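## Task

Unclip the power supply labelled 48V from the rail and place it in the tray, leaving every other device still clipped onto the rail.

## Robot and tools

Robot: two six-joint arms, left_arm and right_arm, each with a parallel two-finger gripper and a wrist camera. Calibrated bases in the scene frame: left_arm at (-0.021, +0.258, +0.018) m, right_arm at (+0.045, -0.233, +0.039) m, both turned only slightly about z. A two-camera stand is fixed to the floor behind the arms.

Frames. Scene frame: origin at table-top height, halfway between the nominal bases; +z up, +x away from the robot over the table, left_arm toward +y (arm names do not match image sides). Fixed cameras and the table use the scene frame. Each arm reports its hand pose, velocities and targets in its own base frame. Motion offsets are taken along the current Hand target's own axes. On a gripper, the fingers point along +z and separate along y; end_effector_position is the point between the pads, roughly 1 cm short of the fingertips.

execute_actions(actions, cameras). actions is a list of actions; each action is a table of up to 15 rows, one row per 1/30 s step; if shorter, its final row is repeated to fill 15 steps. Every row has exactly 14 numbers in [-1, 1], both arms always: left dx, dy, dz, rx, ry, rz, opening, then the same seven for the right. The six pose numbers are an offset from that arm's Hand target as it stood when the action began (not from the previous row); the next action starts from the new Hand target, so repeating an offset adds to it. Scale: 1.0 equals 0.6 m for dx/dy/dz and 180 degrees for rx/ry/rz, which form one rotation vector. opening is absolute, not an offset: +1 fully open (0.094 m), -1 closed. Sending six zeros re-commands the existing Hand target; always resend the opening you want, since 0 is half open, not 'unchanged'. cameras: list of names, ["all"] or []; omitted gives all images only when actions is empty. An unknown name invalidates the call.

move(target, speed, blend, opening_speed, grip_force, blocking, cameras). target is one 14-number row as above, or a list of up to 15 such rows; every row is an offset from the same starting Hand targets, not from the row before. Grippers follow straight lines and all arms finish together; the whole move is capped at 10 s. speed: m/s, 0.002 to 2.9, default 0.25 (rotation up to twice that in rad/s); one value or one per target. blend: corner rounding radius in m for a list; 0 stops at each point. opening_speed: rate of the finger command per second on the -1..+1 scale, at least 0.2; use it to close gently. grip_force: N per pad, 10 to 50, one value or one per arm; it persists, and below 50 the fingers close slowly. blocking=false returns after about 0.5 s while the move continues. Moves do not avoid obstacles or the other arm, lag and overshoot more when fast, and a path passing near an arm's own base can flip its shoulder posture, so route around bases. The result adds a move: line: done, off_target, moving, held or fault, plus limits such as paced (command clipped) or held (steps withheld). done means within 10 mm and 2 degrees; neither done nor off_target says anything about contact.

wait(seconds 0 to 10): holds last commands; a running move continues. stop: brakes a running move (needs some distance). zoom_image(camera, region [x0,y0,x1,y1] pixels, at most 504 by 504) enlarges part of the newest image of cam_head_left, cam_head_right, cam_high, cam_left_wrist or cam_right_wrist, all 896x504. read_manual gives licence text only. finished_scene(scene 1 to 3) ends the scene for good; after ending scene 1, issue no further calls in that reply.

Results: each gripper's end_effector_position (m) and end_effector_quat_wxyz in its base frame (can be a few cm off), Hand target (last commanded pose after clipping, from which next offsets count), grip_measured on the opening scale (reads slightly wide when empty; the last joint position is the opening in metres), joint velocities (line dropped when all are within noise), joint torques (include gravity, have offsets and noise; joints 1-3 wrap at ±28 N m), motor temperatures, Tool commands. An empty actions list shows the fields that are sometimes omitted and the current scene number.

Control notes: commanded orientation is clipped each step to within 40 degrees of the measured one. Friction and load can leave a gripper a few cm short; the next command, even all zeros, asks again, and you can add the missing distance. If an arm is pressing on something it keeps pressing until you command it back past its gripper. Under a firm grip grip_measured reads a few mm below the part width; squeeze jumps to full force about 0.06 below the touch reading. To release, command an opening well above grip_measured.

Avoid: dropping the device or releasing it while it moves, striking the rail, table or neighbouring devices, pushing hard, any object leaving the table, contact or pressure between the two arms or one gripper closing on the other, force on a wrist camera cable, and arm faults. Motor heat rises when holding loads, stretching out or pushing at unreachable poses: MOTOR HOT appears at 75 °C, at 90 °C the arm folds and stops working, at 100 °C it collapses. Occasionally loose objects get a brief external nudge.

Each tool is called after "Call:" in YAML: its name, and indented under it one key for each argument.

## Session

Call:
execute_actions:
  actions: []

Scene clock: 0.00 s.
left_arm: end_effector_position=(+0.3897, +0.0394, +0.0965) grip_measured=+1.000 end_effector_quat_wxyz=(+0.573, -0.100, +0.803, +0.129) | right_arm: end_effector_position=(+0.3915, -0.0465, +0.1217) grip_measured=+1.000 end_effector_quat_wxyz=(+0.609, +0.102, +0.784, -0.066)
Joint positions: left_arm=[-0.086 1.562 0.365 0.852 -0.409 -0.044 0.094] | right_arm=[-0.028 1.48 0.345 0.877 0.203 0.074 0.094]
Joint velocities: within noise
Joint torques (N m): no reading
Motor temperatures (°C): left_arm=[32 32 41 36 29 30 30] | right_arm=[29 34 38 30 28 30 32]
Heat: left arm: 41 °C; right arm: 38 °C.
Hand target: left_arm +0.3933, +0.0396, +0.1061; +0.584, -0.104, +0.795, +0.128 | right_arm +0.3933, -0.0467, +0.1267; +0.614, +0.103, +0.780, -0.066
Tool commands: left_gripper/opening=+1.0 right_gripper/opening=+1.0

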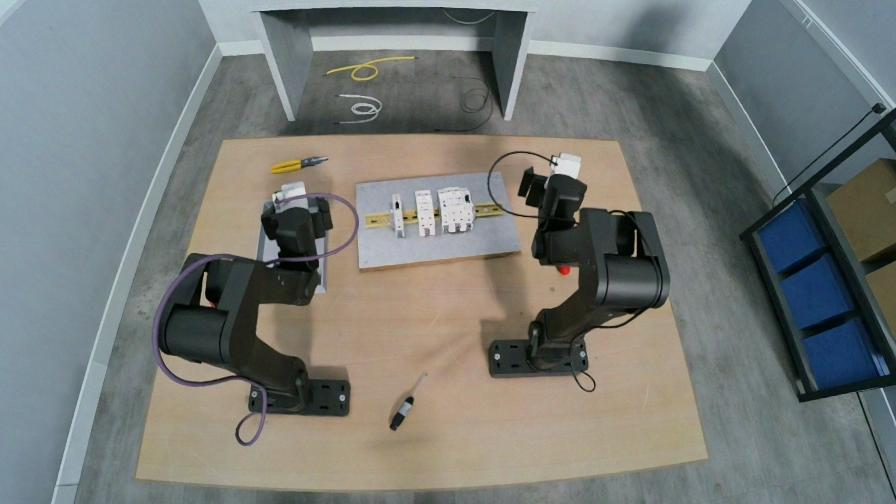

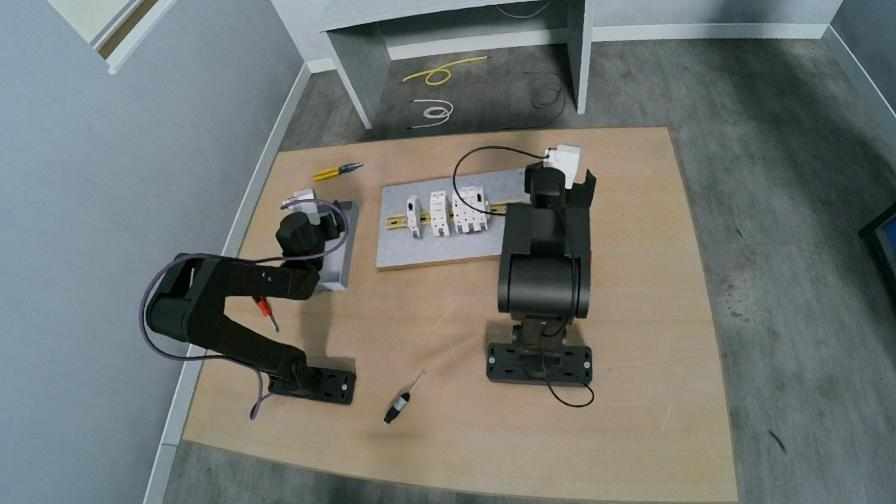

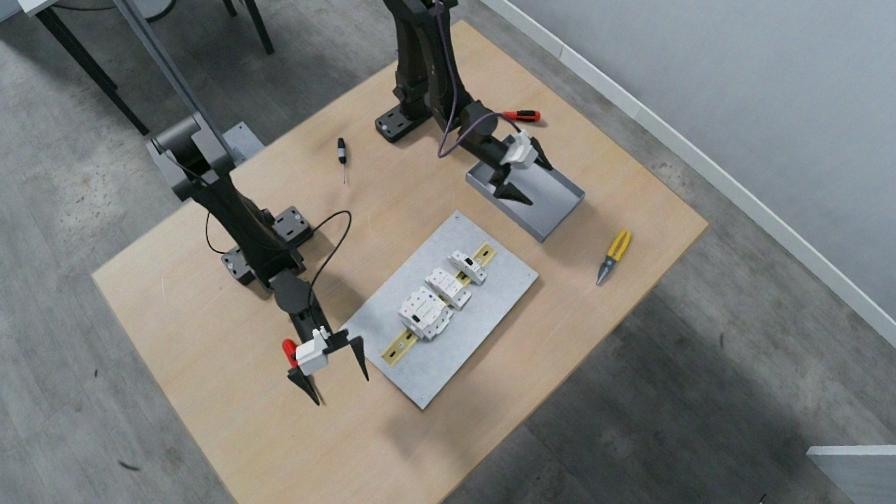

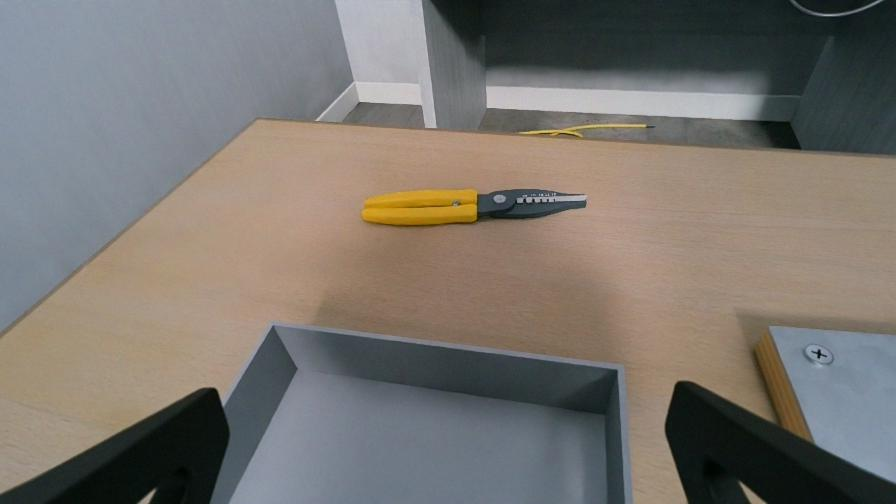

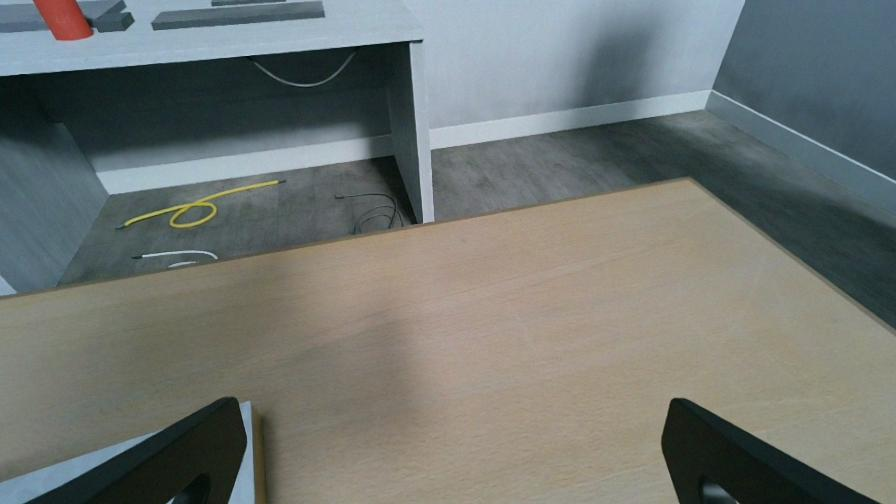

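Call:
zoom_image:
  camera: "cam_high"
  region: [370, 230, 510, 370]

Call:
zoom_image:
  camera: "cam_head_left"
  region: [350, 170, 520, 270]

Scaled by 3.600 from the camera's 896x504 image, which has a finer 1280x720 frame.

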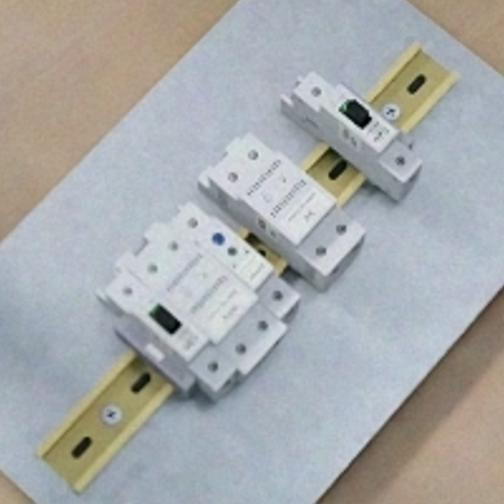

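Scaled by 2.965 from the camera's 896x504 image, which has a finer 1280x720 frame.

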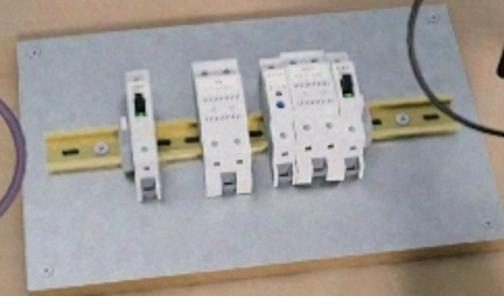

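Call:
move:
  target: [-0.238,-0.44,-0.227,0.088,0.399,0.071,1,0,0,0,0,0,0,1]
  cameras: ["cam_left_wrist","cam_head_right"]

Scene clock: 15.73 s.
left_arm: end_effector_position=(+0.3929, -0.2499, +0.2546) grip_measured=+1.000 end_effector_quat_wxyz=(+0.163, +0.004, +0.982, -0.100) | right_arm: end_effector_position=(+0.3915, -0.0465, +0.1217) grip_measured=+1.000 end_effector_quat_wxyz=(+0.609, +0.102, +0.784, -0.066)
Joint positions: left_arm=[-0.571 2.174 2.575 -1.588 -0.007 -0.562 0.094] | right_arm=[-0.028 1.48 0.345 0.877 0.203 0.074 0.094]
Joint torques (N m): left_arm=[0.03 -8.24 7.09 0.82 0.07 -0.05] | right_arm=[-0.06 -4.14 6.56 1.69 0.01 -0.01]
Heat: left arm: 42 °C; right arm: 39 °C.
Hand target: left_arm +0.3956, -0.2519, +0.2597; +0.001, +0.000, +1.000, -0.001 | right_arm +0.3933, -0.0467, +0.1267; +0.614, +0.103, +0.780, -0.066
Off the commanded pose: left_arm 0.006 m, 22 deg | right_arm 0.005 m, 1 deg.
joint sent to its limit (left arm) — joint 4 (wrist pitch), lower limit. The joint targets are off in orientation, not in position.
move: off_target (left_arm)
Images, in order (width x height): cam_head_right 896x504, cam_left_wrist 896x504.

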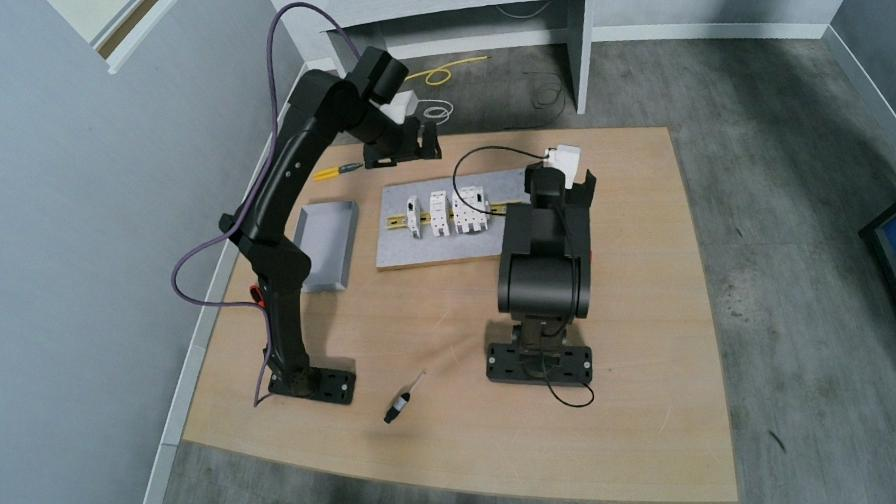

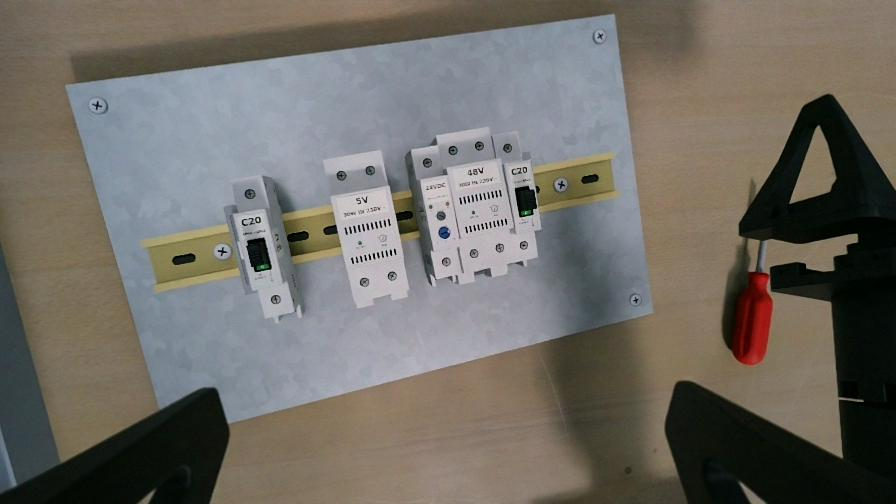

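Call:
zoom_image:
  camera: "cam_left_wrist"
  region: [390, 110, 570, 300]

Scaled by 2.653 from the camera's 896x504 image, which has a finer 1280x720 frame.

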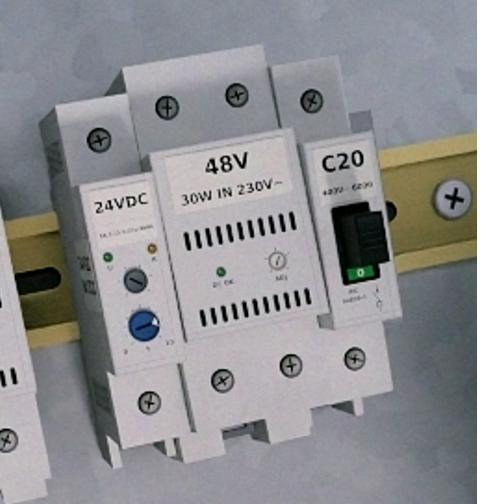

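Call:
move:
  target: [-0.074,-0.092,0.2,0,0,0.454,0.6,0,-0.25,-0.05,0,0,0,1]
  cameras: ["cam_left_wrist","cam_head_right"]

Scene clock: 36.27 s.
left_arm: end_effector_position=(+0.4353, -0.3009, +0.1340) grip_measured=+0.602 end_effector_quat_wxyz=(+0.125, +0.645, +0.754, +0.011) | right_arm: end_effector_position=(+0.3248, -0.1815, +0.1255) grip_measured=+1.000 end_effector_quat_wxyz=(+0.611, +0.109, +0.781, -0.066)
Joint positions: left_arm=[-0.605 2.587 2.839 -1.57 0.004 0.809 0.075] | right_arm=[-0.735 1.397 0.306 0.812 -0.472 -0.099 0.094]
Joint torques (N m): left_arm=[-0.62 -10.66 7.51 0.77 -0.04 0.03] | right_arm=[-0.73 -2.54 8.49 1.52 -0.3 -0.1]
Heat: left arm: 42 °C; right arm: 39 °C.
Hand target: left_arm +0.4401, -0.3074, +0.1398; +0.001, +0.655, +0.756, +0.000 | right_arm +0.3287, -0.1855, +0.1304; +0.614, +0.103, +0.780, -0.066
Off the commanded pose: left_arm 0.010 m, 14 deg | right_arm 0.007 m, 1 deg.
elbow stopped short (left arm): the move would have taken joint 3 (elbow) straighter than the controller allows.
move: off_target (left_arm)
Images, in order (width x height): cam_head_right 896x504, cam_left_wrist 896x504.

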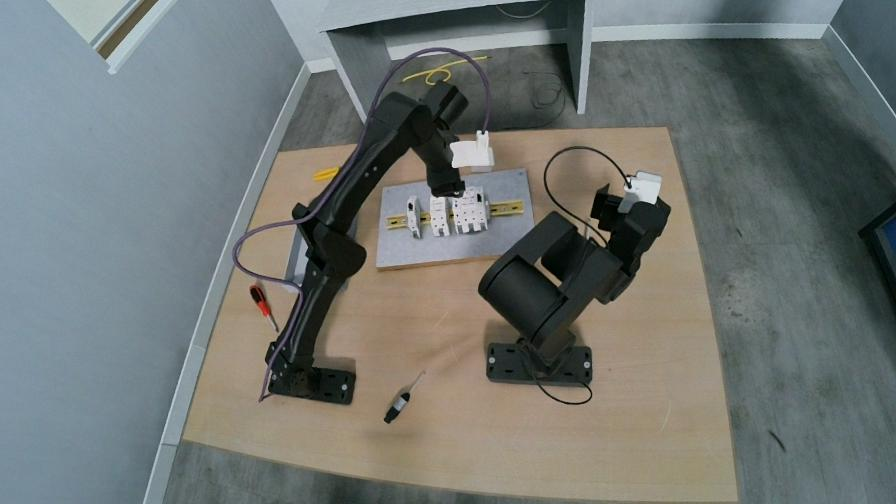

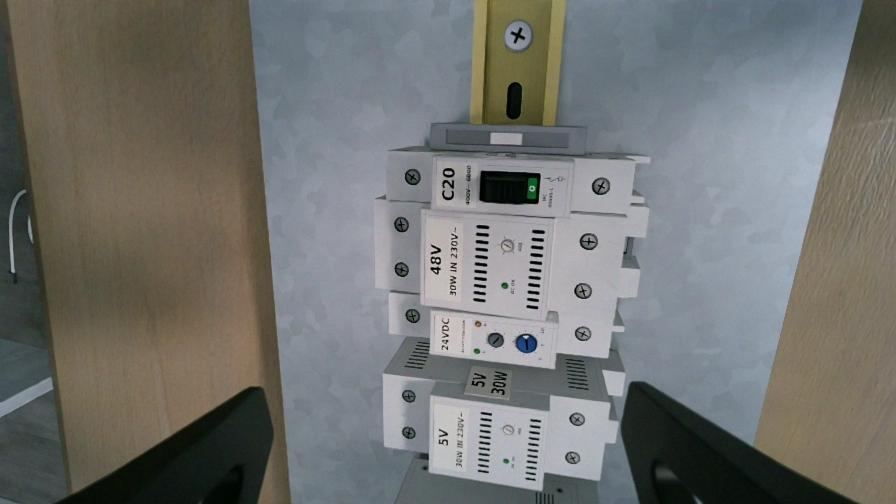

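Call:
move:
  target: [0.528,-0.075,0,0,0,0,0.6,0,0,0,0,0,0,1]

Call:
move:
  target: [0,0,0,0,0,0,0.6,-0.029,0.608,-0.095,-0.402,0.279,-0.521,0.6]
  cameras: ["cam_right_wrist","cam_left_wrist","cam_head_right"]

Scene clock: 62.93 s.
left_arm: end_effector_position=(+0.3546, +0.0032, +0.1285) grip_measured=+0.602 end_effector_quat_wxyz=(-0.009, +0.650, +0.760, -0.003) | right_arm: end_effector_position=(+0.3248, -0.1815, +0.1255) grip_measured=+1.000 end_effector_quat_wxyz=(+0.611, +0.109, +0.781, -0.066)
Joint positions: left_arm=[0.003 1.907 1.712 -1.393 -0.007 1.417 0.075] | right_arm=[-0.735 1.397 0.306 0.812 -0.473 -0.099 0.094]
Joint torques (N m): left_arm=[-0.54 -10.15 5.01 0.09 0.1 0.06] | right_arm=[-0.73 -2.56 8.51 1.52 -0.31 -0.1]
Motor temperatures (°C): left_arm=[32 36 43 37 29 30 30] | right_arm=[29 34 41 35 28 30 32]
Heat: left arm: 43 °C; right arm: 41 °C.
Hand target: left_arm +0.3503, -0.0003, +0.1391; +0.002, +0.655, +0.756, +0.000 | right_arm +0.3287, -0.1854, +0.1305; +0.614, +0.103, +0.780, -0.066
Off the commanded pose: left_arm 0.012 m, 1 deg | right_arm 0.007 m, 1 deg.
move: off_target (left_arm)

Scene clock: 68.17 s.
left_arm: end_effector_position=(+0.3546, +0.0032, +0.1285) grip_measured=+0.602 end_effector_quat_wxyz=(-0.009, +0.650, +0.760, -0.003) | right_arm: end_effector_position=(+0.3641, +0.1784, +0.1660) grip_measured=+0.602 end_effector_quat_wxyz=(-0.022, +0.752, -0.658, +0.008)
Joint positions: left_arm=[0.003 1.907 1.712 -1.393 -0.007 1.417 0.075] | right_arm=[0.452 2.093 2.129 -1.561 -0.003 -1.252 0.075]
Joint torques (N m): left_arm=[-0.54 -10.14 5.01 0.09 0.09 0.07] | right_arm=[0.12 -7.49 9.69 -0.18 -0.01 -0.06]
Heat: left arm: 42 °C; right arm: 41 °C.
Hand target: left_arm +0.3503, -0.0003, +0.1391; +0.002, +0.655, +0.756, +0.000 | right_arm +0.3670, +0.1802, +0.1690; +0.000, +0.756, -0.655, +0.000
Off the commanded pose: left_arm 0.012 m, 1 deg | right_arm 0.005 m, 3 deg.
joint sent to its limit (right arm) — joint 4 (wrist pitch), lower limit. The joint targets are off in orientation, not in position.
move: off_target (left_arm, right_arm)
Images, in order (width x height): cam_head_right 896x504, cam_left_wrist 896x504, cam_right_wrist 896x504.

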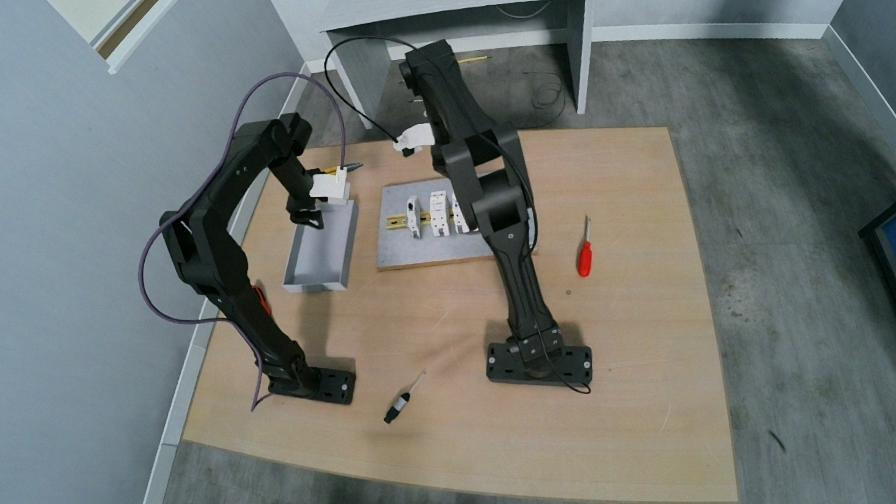

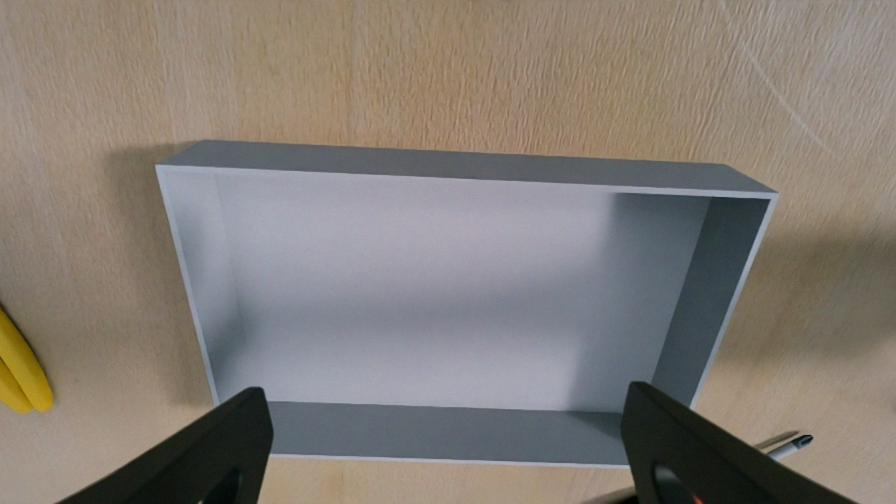

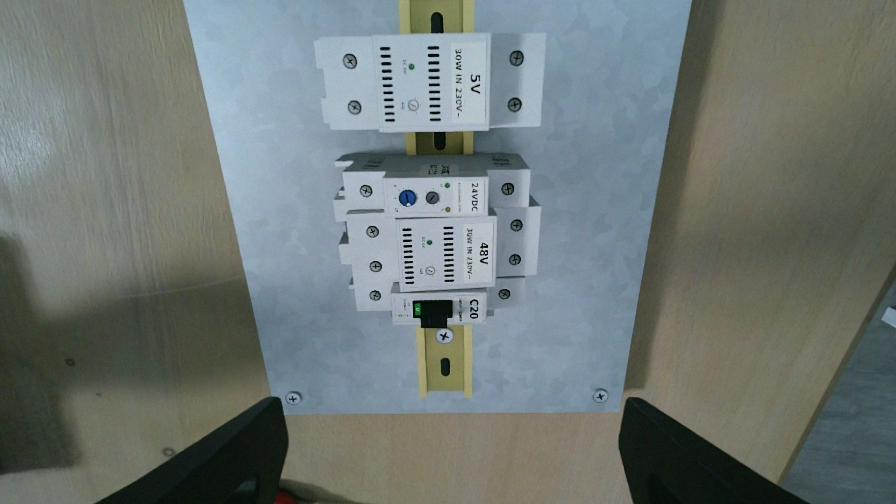

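Call:
move:
  target: [0,0,0,0,0,0,0.6,0.026,-0.009,0.145,0,0,0,0.45]
  speed: 0.12
  cameras: ["cam_right_wrist"]

Scene clock: 79.67 s.
left_arm: end_effector_position=(+0.3546, +0.0032, +0.1285) grip_measured=+0.602 end_effector_quat_wxyz=(-0.009, +0.650, +0.760, -0.003) | right_arm: end_effector_position=(+0.3749, +0.1685, +0.0908) grip_measured=+0.452 end_effector_quat_wxyz=(-0.008, +0.755, -0.656, +0.003)
Joint positions: left_arm=[0.003 1.907 1.712 -1.393 -0.007 1.417 0.075] | right_arm=[0.419 2.106 1.848 -1.296 -0.001 -1.292 0.068]
Joint torques (N m): left_arm=[-0.54 -10.14 5.03 0.09 0.1 0.07] | right_arm=[-0.51 -7.88 5.48 0.09 -0.03 -0.08]
Heat: left arm: 42 °C; right arm: 41 °C.
Hand target: left_arm +0.3503, -0.0003, +0.1391; +0.002, +0.655, +0.756, +0.000 | right_arm +0.3746, +0.1655, +0.0821; +0.000, +0.756, -0.655, +0.000
Off the commanded pose: left_arm 0.012 m, 1 deg | right_arm 0.009 m, 1 deg.
move: off_target (left_arm)
Images, in order (width x height): cam_right_wrist 896x504.

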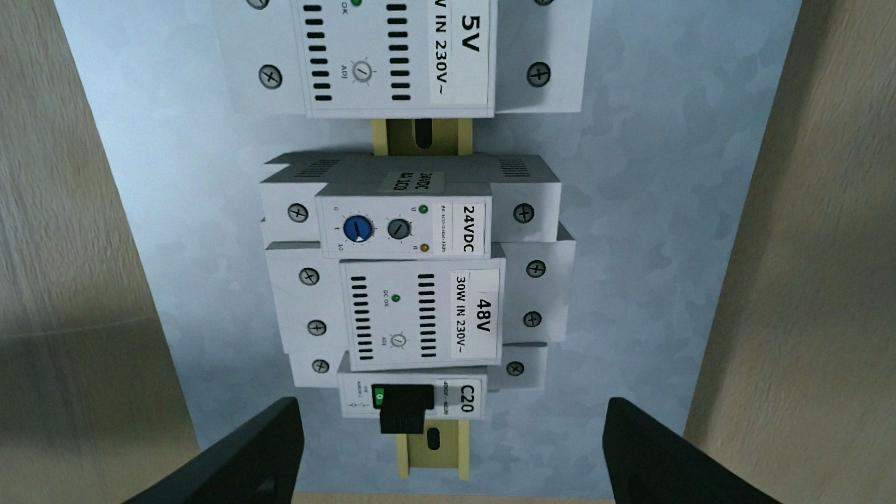

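Call:
move:
  target: [0,0,0,0,0,0,0.6,-0.009,0.009,0.026,0,0,0,0.35]
  speed: 0.06
  cameras: ["cam_right_wrist"]

Call:
zoom_image:
  camera: "cam_right_wrist"
  region: [200, 200, 700, 504]

Scene clock: 92.30 s.
left_arm: end_effector_position=(+0.3546, +0.0032, +0.1285) grip_measured=+0.602 end_effector_quat_wxyz=(-0.009, +0.650, +0.760, -0.003) | right_arm: end_effector_position=(+0.3722, +0.1673, +0.0718) grip_measured=+0.352 end_effector_quat_wxyz=(-0.005, +0.754, -0.657, +0.002)
Joint positions: left_arm=[0.003 1.907 1.712 -1.393 -0.007 1.417 0.075] | right_arm=[0.419 2.106 1.773 -1.228 -0.001 -1.289 0.064]
Joint torques (N m): left_arm=[-0.54 -10.15 5.01 0.09 0.1 0.07] | right_arm=[0.91 -8.49 5.2 0.02 -0.03 0.06]
Heat: left arm: 42 °C; right arm: 40 °C.
Hand target: left_arm +0.3503, -0.0003, +0.1391; +0.002, +0.655, +0.756, +0.000 | right_arm +0.3685, +0.1701, +0.0665; +0.000, +0.756, -0.655, +0.000
Off the commanded pose: left_arm 0.012 m, 1 deg | right_arm 0.007 m, 1 deg.
move: off_target (left_arm)
Images, in order (width x height): cam_right_wrist 896x504.

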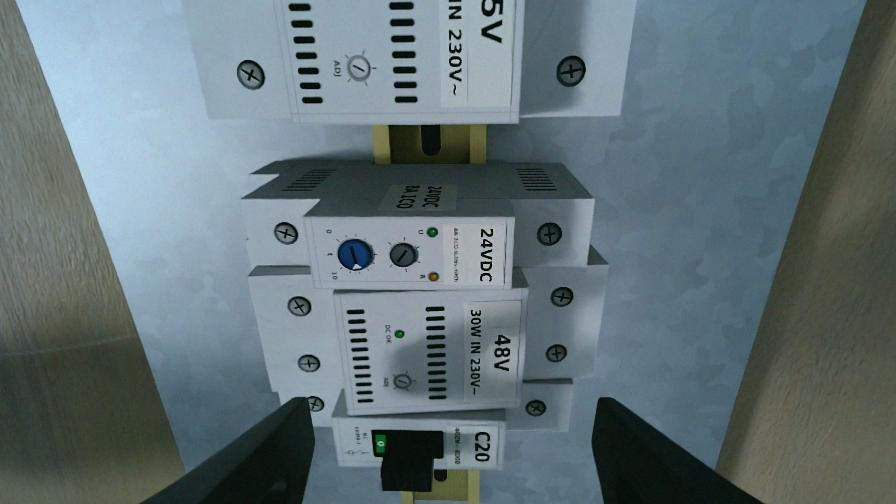

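Scaled by 1.008 from the camera's 896x504 image, which has a finer 1280x720 frame.

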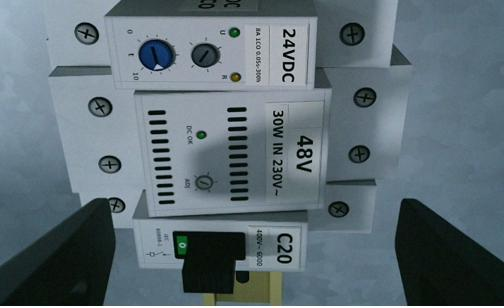

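Call:
move:
  target: [0,0,0,0,0,0,0.6,0.006,0.006,0.045,0,0,0,0.35]
  speed: 0.06
  cameras: ["cam_right_wrist"]

Scene clock: 96.83 s.
left_arm: end_effector_position=(+0.3546, +0.0032, +0.1285) grip_measured=+0.602 end_effector_quat_wxyz=(-0.009, +0.650, +0.760, -0.003) | right_arm: end_effector_position=(+0.3647, +0.1638, +0.0479) grip_measured=+0.352 end_effector_quat_wxyz=(+0.004, +0.754, -0.657, -0.002)
Joint positions: left_arm=[0.003 1.907 1.712 -1.393 -0.007 1.417 0.075] | right_arm=[0.419 2.106 1.677 -1.152 -0.001 -1.289 0.064]
Joint torques (N m): left_arm=[-0.54 -10.15 5.01 0.09 0.1 0.07] | right_arm=[0.38 -8.32 4.05 0.39 -0.03 -0.01]
Heat: left arm: 42 °C; right arm: 39 °C.
Hand target: left_arm +0.3503, -0.0003, +0.1391; +0.002, +0.655, +0.756, +0.000 | right_arm +0.3655, +0.1659, +0.0395; +0.000, +0.756, -0.655, +0.001
Off the commanded pose: left_arm 0.012 m, 1 deg | right_arm 0.009 m, 1 deg.
move: off_target (left_arm)
Images, in order (width x height): cam_right_wrist 896x504.

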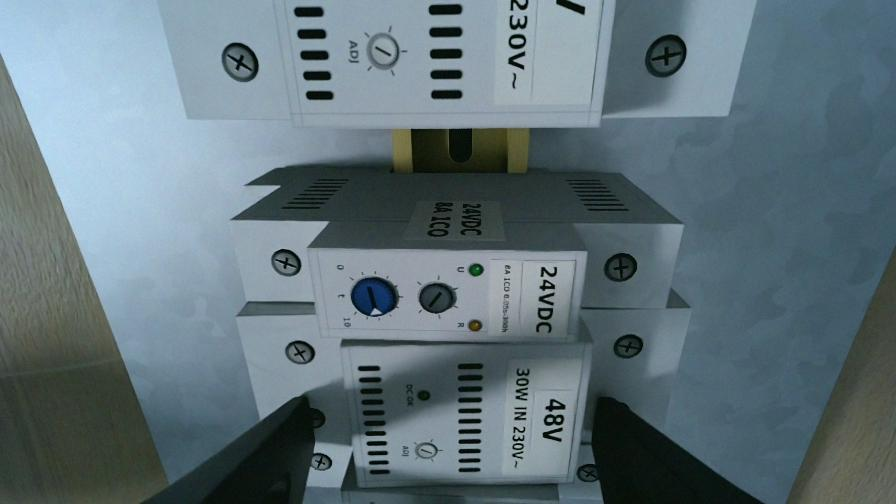

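Call:
move:
  target:
    - [0,0,0,0,0,0,0.6,-0.01,-0.006,-0.004,0,0,0,0.35]
    - [0,0,0,0,0,0,0.6,-0.01,-0.006,-0.004,0,0,0,-0.2]
  speed: 0.06
  opening_speed: 0.35
  cameras: ["cam_right_wrist"]

Scene clock: 104.33 s.
left_arm: end_effector_position=(+0.3546, +0.0032, +0.1285) grip_measured=+0.602 end_effector_quat_wxyz=(-0.009, +0.650, +0.760, -0.003) | right_arm: end_effector_position=(+0.3658, +0.1653, +0.0479) grip_measured=-0.044 end_effector_quat_wxyz=(+0.003, +0.752, -0.659, +0.003)
Joint positions: left_arm=[0.003 1.907 1.712 -1.393 -0.007 1.417 0.075] | right_arm=[0.426 2.106 1.677 -1.145 0.008 -1.276 0.045]
Joint torques (N m): left_arm=[-0.54 -10.14 5.01 0.09 0.1 0.07] | right_arm=[0.88 -7.19 7.23 0.1 -0.13 -0.01]
Heat: left arm: 42 °C; right arm: 39 °C.
Hand target: left_arm +0.3503, -0.0003, +0.1391; +0.002, +0.655, +0.756, +0.000 | right_arm +0.3682, +0.1724, +0.0419; +0.000, +0.756, -0.655, +0.001
Off the commanded pose: left_arm 0.012 m, 1 deg | right_arm 0.010 m, 1 deg.
move: off_target (left_arm); target 2's new opening was sent with right_arm's hand 0.011 m and 1 deg from that target
Images, in order (width x height): cam_right_wrist 896x504.

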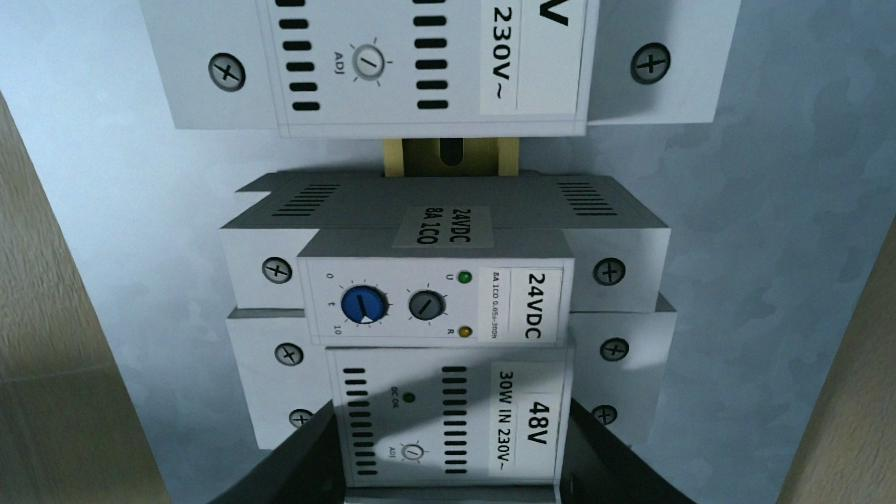

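Call:
move:
  target:
    - [0,0,0,0,0,0,0.6,0.009,-0.014,-0.01,-0.067,0,0,-0.25]
    - [0,0,0,0,0,0,0.6,0.009,-0.026,-0.018,-0.11,0,0,-0.25]
  speed: 0.05
  cameras: ["cam_right_wrist"]

Scene clock: 111.03 s.
left_arm: end_effector_position=(+0.3546, +0.0032, +0.1285) grip_measured=+0.602 end_effector_quat_wxyz=(-0.009, +0.650, +0.760, -0.003) | right_arm: end_effector_position=(+0.3797, +0.1664, +0.0509) grip_measured=-0.045 end_effector_quat_wxyz=(+0.087, +0.750, -0.652, -0.076)
Joint positions: left_arm=[0.003 1.907 1.712 -1.393 -0.007 1.417 0.075] | right_arm=[0.386 2.421 2.189 -1.564 -0.057 -1.331 0.045]
Joint torques (N m): left_arm=[-0.54 -10.15 5.01 0.09 0.1 0.07] | right_arm=[-0.7 -9.07 9.68 -0.68 -0.35 -0.09]
Heat: left arm: 42 °C; right arm: 40 °C.
Hand target: left_arm +0.3503, -0.0003, +0.1391; +0.002, +0.655, +0.756, +0.000 | right_arm +0.3843, +0.1693, +0.0527; +0.130, +0.744, -0.645, -0.112
Off the commanded pose: left_arm 0.012 m, 1 deg | right_arm 0.006 m, 6 deg.
joint sent to its limit (right arm) — joint 4 (wrist pitch), lower limit. The joint targets are off in orientation, not in position.
move: off_target (left_arm, right_arm)
Images, in order (width x height): cam_right_wrist 896x504.

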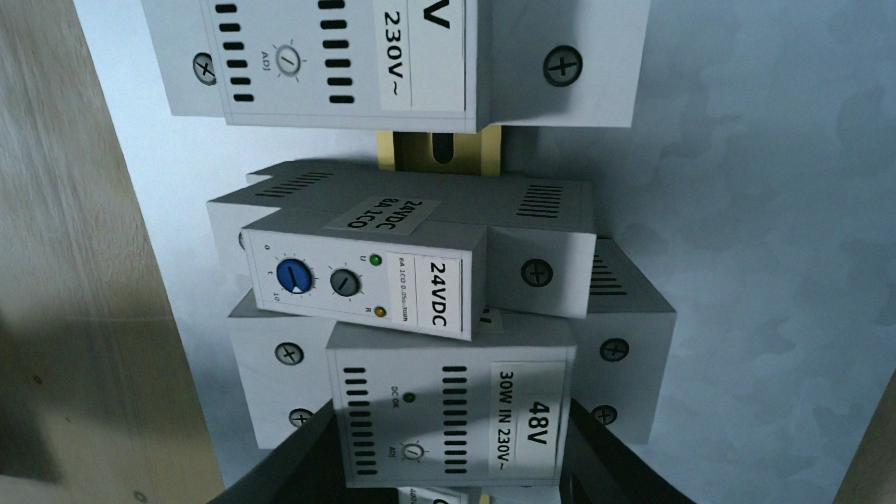

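Call:
move:
  target:
    - [0,0,0,0,0,0,0.6,0.003,0.002,-0.023,0.03,0,0,-0.25]
    - [0,0,0,0,0,0,0.6,0.003,0.021,-0.076,0.075,0,0,-0.25]
  speed: 0.06
  cameras: ["cam_right_wrist","cam_high"]

Scene clock: 118.70 s.
left_arm: end_effector_position=(+0.3546, +0.0032, +0.1285) grip_measured=+0.602 end_effector_quat_wxyz=(-0.009, +0.650, +0.760, -0.003) | right_arm: end_effector_position=(+0.3844, +0.1641, +0.0760) grip_measured=-0.045 end_effector_quat_wxyz=(+0.065, +0.752, -0.654, -0.051)
Joint positions: left_arm=[0.003 1.907 1.712 -1.393 -0.007 1.417 0.075] | right_arm=[0.387 2.358 2.189 -1.564 -0.032 -1.324 0.045]
Joint torques (N m): left_arm=[-0.54 -10.15 5.01 0.09 0.1 0.07] | right_arm=[0.65 -13.31 8.84 -0.56 -0.01 0.07]
Heat: left arm: 42 °C; right arm: 40 °C.
Hand target: left_arm +0.3503, -0.0003, +0.1391; +0.002, +0.655, +0.756, +0.000 | right_arm +0.3881, +0.1681, +0.0999; +0.042, +0.755, -0.654, -0.036
Off the commanded pose: left_arm 0.012 m, 1 deg | right_arm 0.024 m, 3 deg.
joint sent to its limit (right arm) — joint 4 (wrist pitch), lower limit. The joint targets still meet the commanded pose.
move: off_target (left_arm, right_arm)
Images, in order (width x height): cam_high 896x504, cam_right_wrist 896x504.

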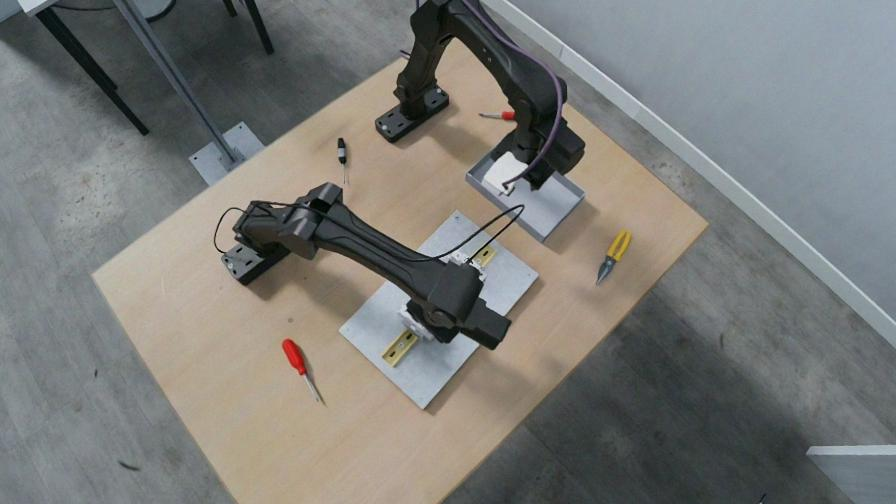

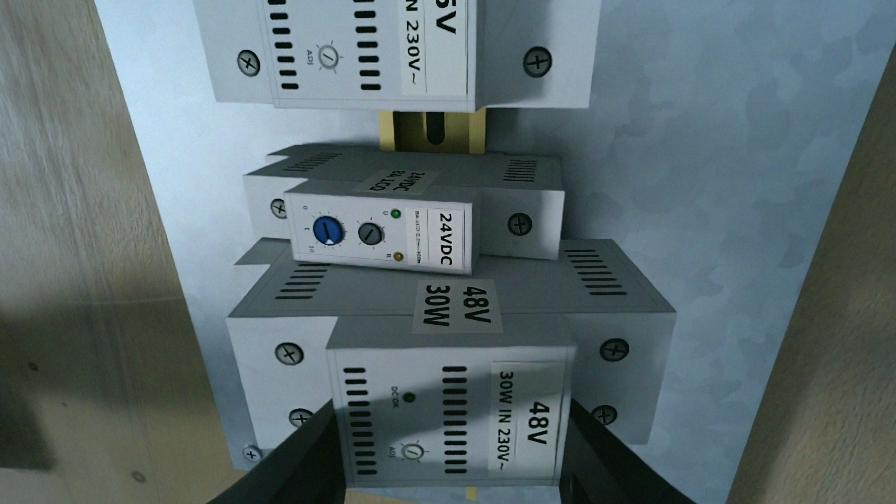

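Call:
move:
  target:
    - [0,0,0,0,0,0,0.6,0,0.037,-0.06,0.035,0,0,-0.25]
    - [0,0,0,0,0,0,0.6,-0.222,0.354,0.005,0.035,0,0,-0.25]
  speed: 0.12
  cameras: ["cam_right_wrist","cam_high","cam_head_right"]

Scene clock: 129.73 s.
left_arm: end_effector_position=(+0.3546, +0.0032, +0.1285) grip_measured=+0.602 end_effector_quat_wxyz=(-0.009, +0.650, +0.760, -0.003) | right_arm: end_effector_position=(+0.1613, +0.2702, +0.1130) grip_measured=-0.045 end_effector_quat_wxyz=(+0.016, +0.757, -0.653, +0.004)
Joint positions: left_arm=[0.003 1.907 1.712 -1.393 -0.007 1.417 0.075] | right_arm=[1.031 1.766 1.47 -1.307 0.002 -0.687 0.045]
Joint torques (N m): left_arm=[-0.54 -10.14 5.01 0.09 0.1 0.07] | right_arm=[0.1 -9.01 5.31 -0.03 -0.06 0.05]
Heat: left arm: 42 °C; right arm: 39 °C.
Hand target: left_arm +0.3503, -0.0003, +0.1391; +0.002, +0.655, +0.756, +0.000 | right_arm +0.1599, +0.2699, +0.1200; +0.000, +0.756, -0.655, +0.000
Off the commanded pose: left_arm 0.012 m, 1 deg | right_arm 0.007 m, 2 deg.
move: off_target (left_arm)
Images, in order (width x height): cam_head_right 896x504, cam_high 896x504, cam_right_wrist 896x504.

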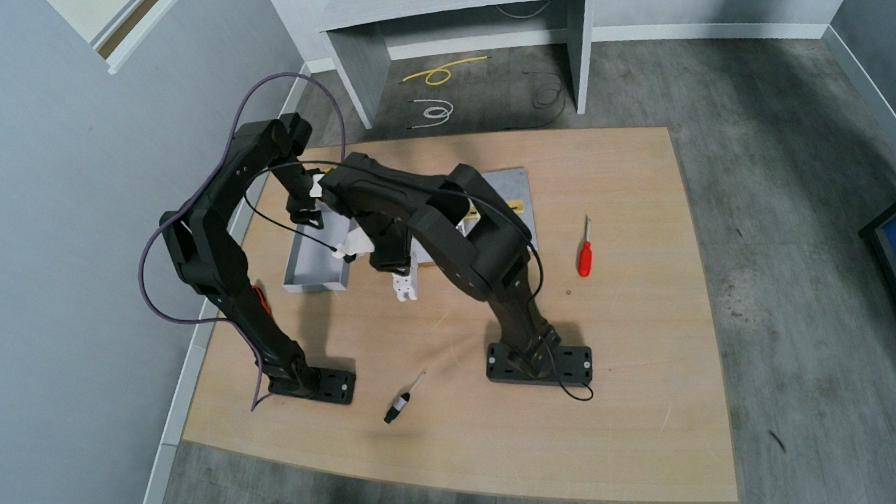

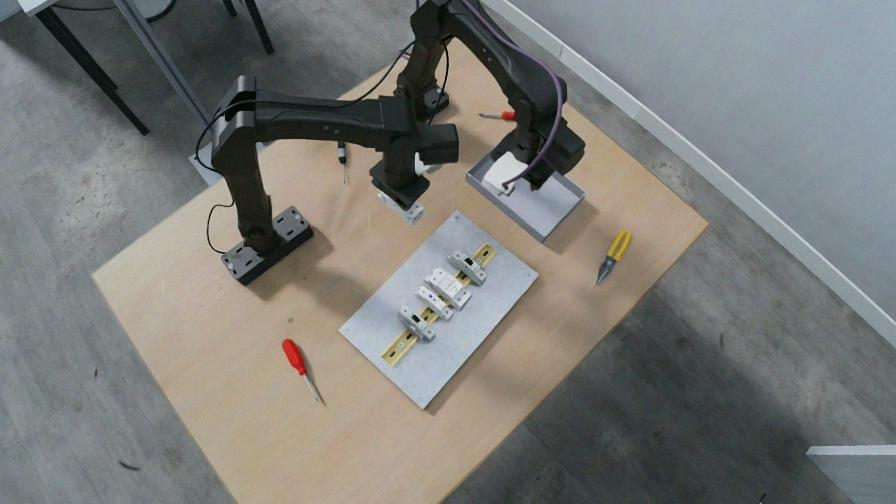

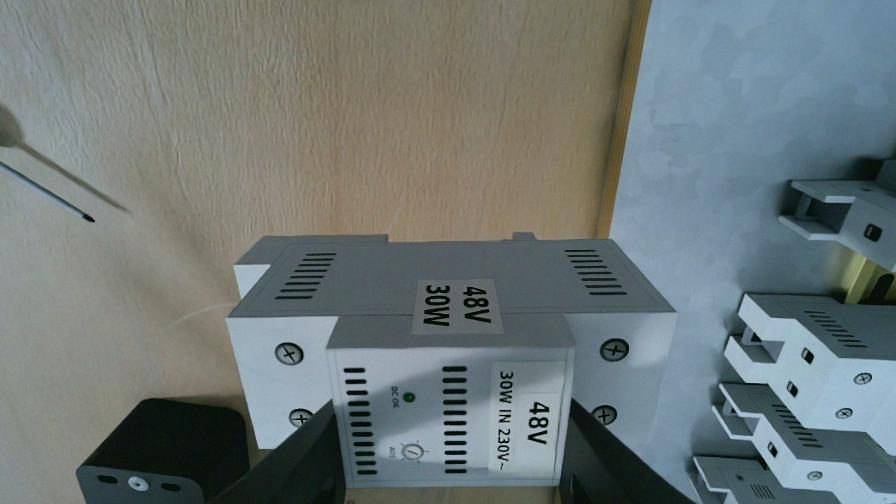

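Call:
move:
  target:
    - [0,0,0,0,0,0,0.6,0,0,0.125,0,0,0,-0.25]
    - [0,0,0,0,0,0,0.6,0,0,0.166,0,0,0,-0.25]
  speed: [0.1,0.02]
  cameras: ["cam_right_wrist"]

Scene clock: 136.90 s.
left_arm: end_effector_position=(+0.3546, +0.0032, +0.1285) grip_measured=+0.602 end_effector_quat_wxyz=(-0.009, +0.650, +0.760, -0.003) | right_arm: end_effector_position=(+0.1619, +0.2713, +0.0263) grip_measured=-0.045 end_effector_quat_wxyz=(-0.005, +0.757, -0.654, +0.000)
Joint positions: left_arm=[0.003 1.907 1.712 -1.393 -0.007 1.417 0.075] | right_arm=[1.031 1.806 1.164 -0.92 0.002 -0.687 0.045]
Joint torques (N m): left_arm=[-0.54 -10.14 5.01 0.09 0.1 0.07] | right_arm=[0.17 -5.63 4.98 0.1 -0.05 0.07]
Heat: left arm: 42 °C; right arm: 39 °C.
Hand target: left_arm +0.3503, -0.0003, +0.1391; +0.002, +0.655, +0.756, +0.000 | right_arm +0.1599, +0.2698, +0.0204; +0.000, +0.756, -0.655, +0.000
Off the commanded pose: left_arm 0.012 m, 1 deg | right_arm 0.006 m, 1 deg.
move: off_target (left_arm)
Images, in order (width x height): cam_right_wrist 896x504.

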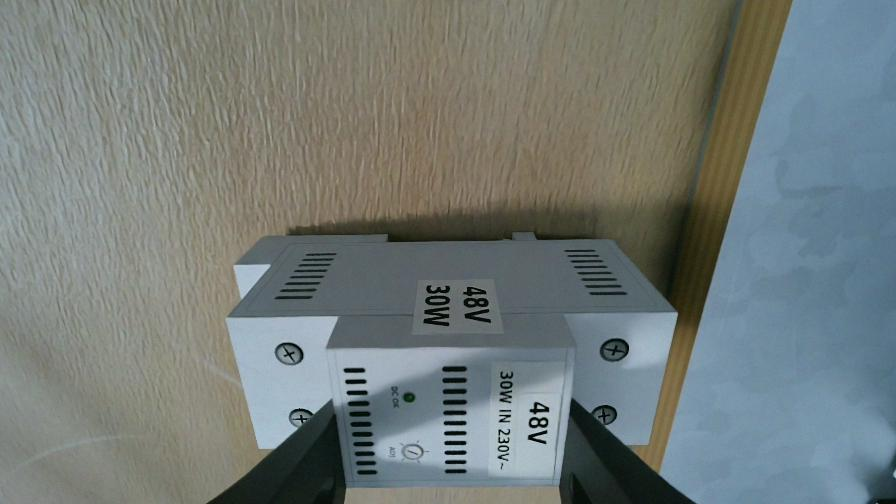

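Call:
move:
  target: [0,0,0,0,0,0,0.6,0,0,0.022,0,0,0,-0.25]
  speed: 0.02

Scene clock: 139.17 s.
left_arm: end_effector_position=(+0.3546, +0.0032, +0.1285) grip_measured=+0.602 end_effector_quat_wxyz=(-0.009, +0.650, +0.760, -0.003) | right_arm: end_effector_position=(+0.1624, +0.2717, +0.0238) grip_measured=-0.045 end_effector_quat_wxyz=(-0.007, +0.757, -0.654, +0.000)
Joint positions: left_arm=[0.003 1.907 1.712 -1.393 -0.007 1.417 0.075] | right_arm=[1.031 1.808 1.156 -0.905 0.003 -0.687 0.045]
Joint torques (N m): left_arm=[-0.54 -10.14 5.01 0.09 0.1 0.07] | right_arm=[0.17 -4.38 3.12 0.48 -0.08 0.07]
Heat: left arm: 42 °C; right arm: 39 °C.
Hand target: left_arm +0.3503, -0.0003, +0.1391; +0.002, +0.655, +0.756, +0.000 | right_arm +0.1600, +0.2698, +0.0073; +0.000, +0.756, -0.655, +0.000
Off the commanded pose: left_arm 0.012 m, 1 deg | right_arm 0.017 m, 1 deg.
move: off_target (left_arm, right_arm)

Call:
move:
  target:
    - [0,0,0,0,0,0,0.6,0,0,-0.018,0,0,0,-0.25]
    - [0,0,0,0,0,0,0.6,0,0,-0.018,0,0,0,0.3]
    - [0,0,0,0,0,0,0.6,0,0,-0.2,0,0,0,0.3]
    - [0,0,0,0,0,0,0.6,0.6,-0.1,-0.2,0,0,0,0.3]
  speed: [0.03,0.05,0.1,0.25]
  opening_speed: 0.35

Call:
move:
  target: [-0.311,-0.239,0.03,0,0,0,0.45,0,0,0,0,0,0,0.3]
  cameras: ["cam_left_wrist","cam_head_right"]

Scene clock: 154.60 s.
left_arm: end_effector_position=(+0.3546, +0.0032, +0.1285) grip_measured=+0.602 end_effector_quat_wxyz=(-0.009, +0.650, +0.760, -0.003) | right_arm: end_effector_position=(+0.2639, -0.0773, +0.1217) grip_measured=+0.298 end_effector_quat_wxyz=(+0.009, +0.755, -0.656, -0.002)
Joint positions: left_arm=[0.003 1.907 1.712 -1.393 -0.007 1.417 0.075] | right_arm=[-0.279 1.593 1.312 -1.301 0.015 -1.989 0.061]
Joint torques (N m): left_arm=[-0.54 -10.15 5.01 0.09 0.1 0.07] | right_arm=[-0.5 -4.23 9.94 -0.23 -0.21 -0.07]
Heat: left arm: 42 °C; right arm: 39 °C.
Hand target: left_arm +0.3503, -0.0003, +0.1391; +0.002, +0.655, +0.756, +0.000 | right_arm +0.2705, -0.0779, +0.1275; +0.000, +0.756, -0.655, +0.000
Off the commanded pose: left_arm 0.012 m, 1 deg | right_arm 0.009 m, 1 deg.
move: off_target (left_arm)

Scene clock: 156.47 s.
left_arm: end_effector_position=(+0.2303, -0.2027, +0.1169) grip_measured=+0.452 end_effector_quat_wxyz=(-0.013, +0.658, +0.753, +0.001) | right_arm: end_effector_position=(+0.2639, -0.0773, +0.1217) grip_measured=+0.298 end_effector_quat_wxyz=(+0.009, +0.755, -0.656, -0.002)
Joint positions: left_arm=[-0.726 1.728 1.441 -1.309 -0.001 0.711 0.068] | right_arm=[-0.279 1.593 1.312 -1.301 0.015 -1.99 0.061]
Joint torques (N m): left_arm=[0.31 -6.63 6.19 0.3 0.03 -0.05] | right_arm=[-0.49 -4.21 9.94 -0.23 -0.21 -0.08]
Heat: left arm: 42 °C; right arm: 39 °C.
Hand target: left_arm +0.2351, -0.2056, +0.1213; +0.002, +0.655, +0.756, +0.000 | right_arm +0.2705, -0.0779, +0.1275; +0.000, +0.756, -0.655, +0.000
Off the commanded pose: left_arm 0.007 m, 2 deg | right_arm 0.009 m, 1 deg.
move: done
Images, in order (width x height): cam_head_right 896x504, cam_left_wrist 896x504.

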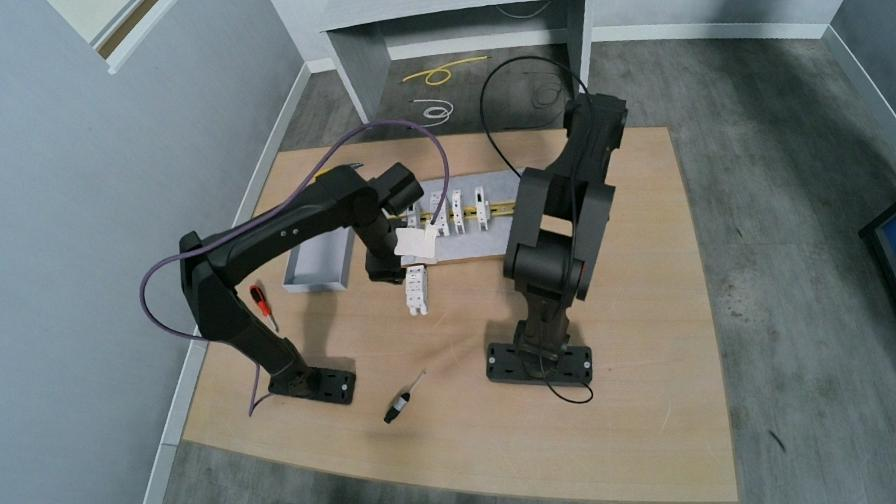

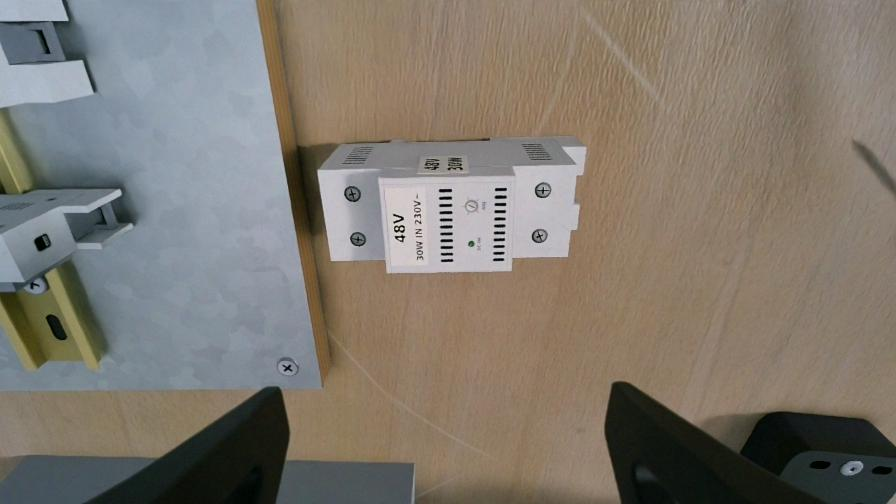

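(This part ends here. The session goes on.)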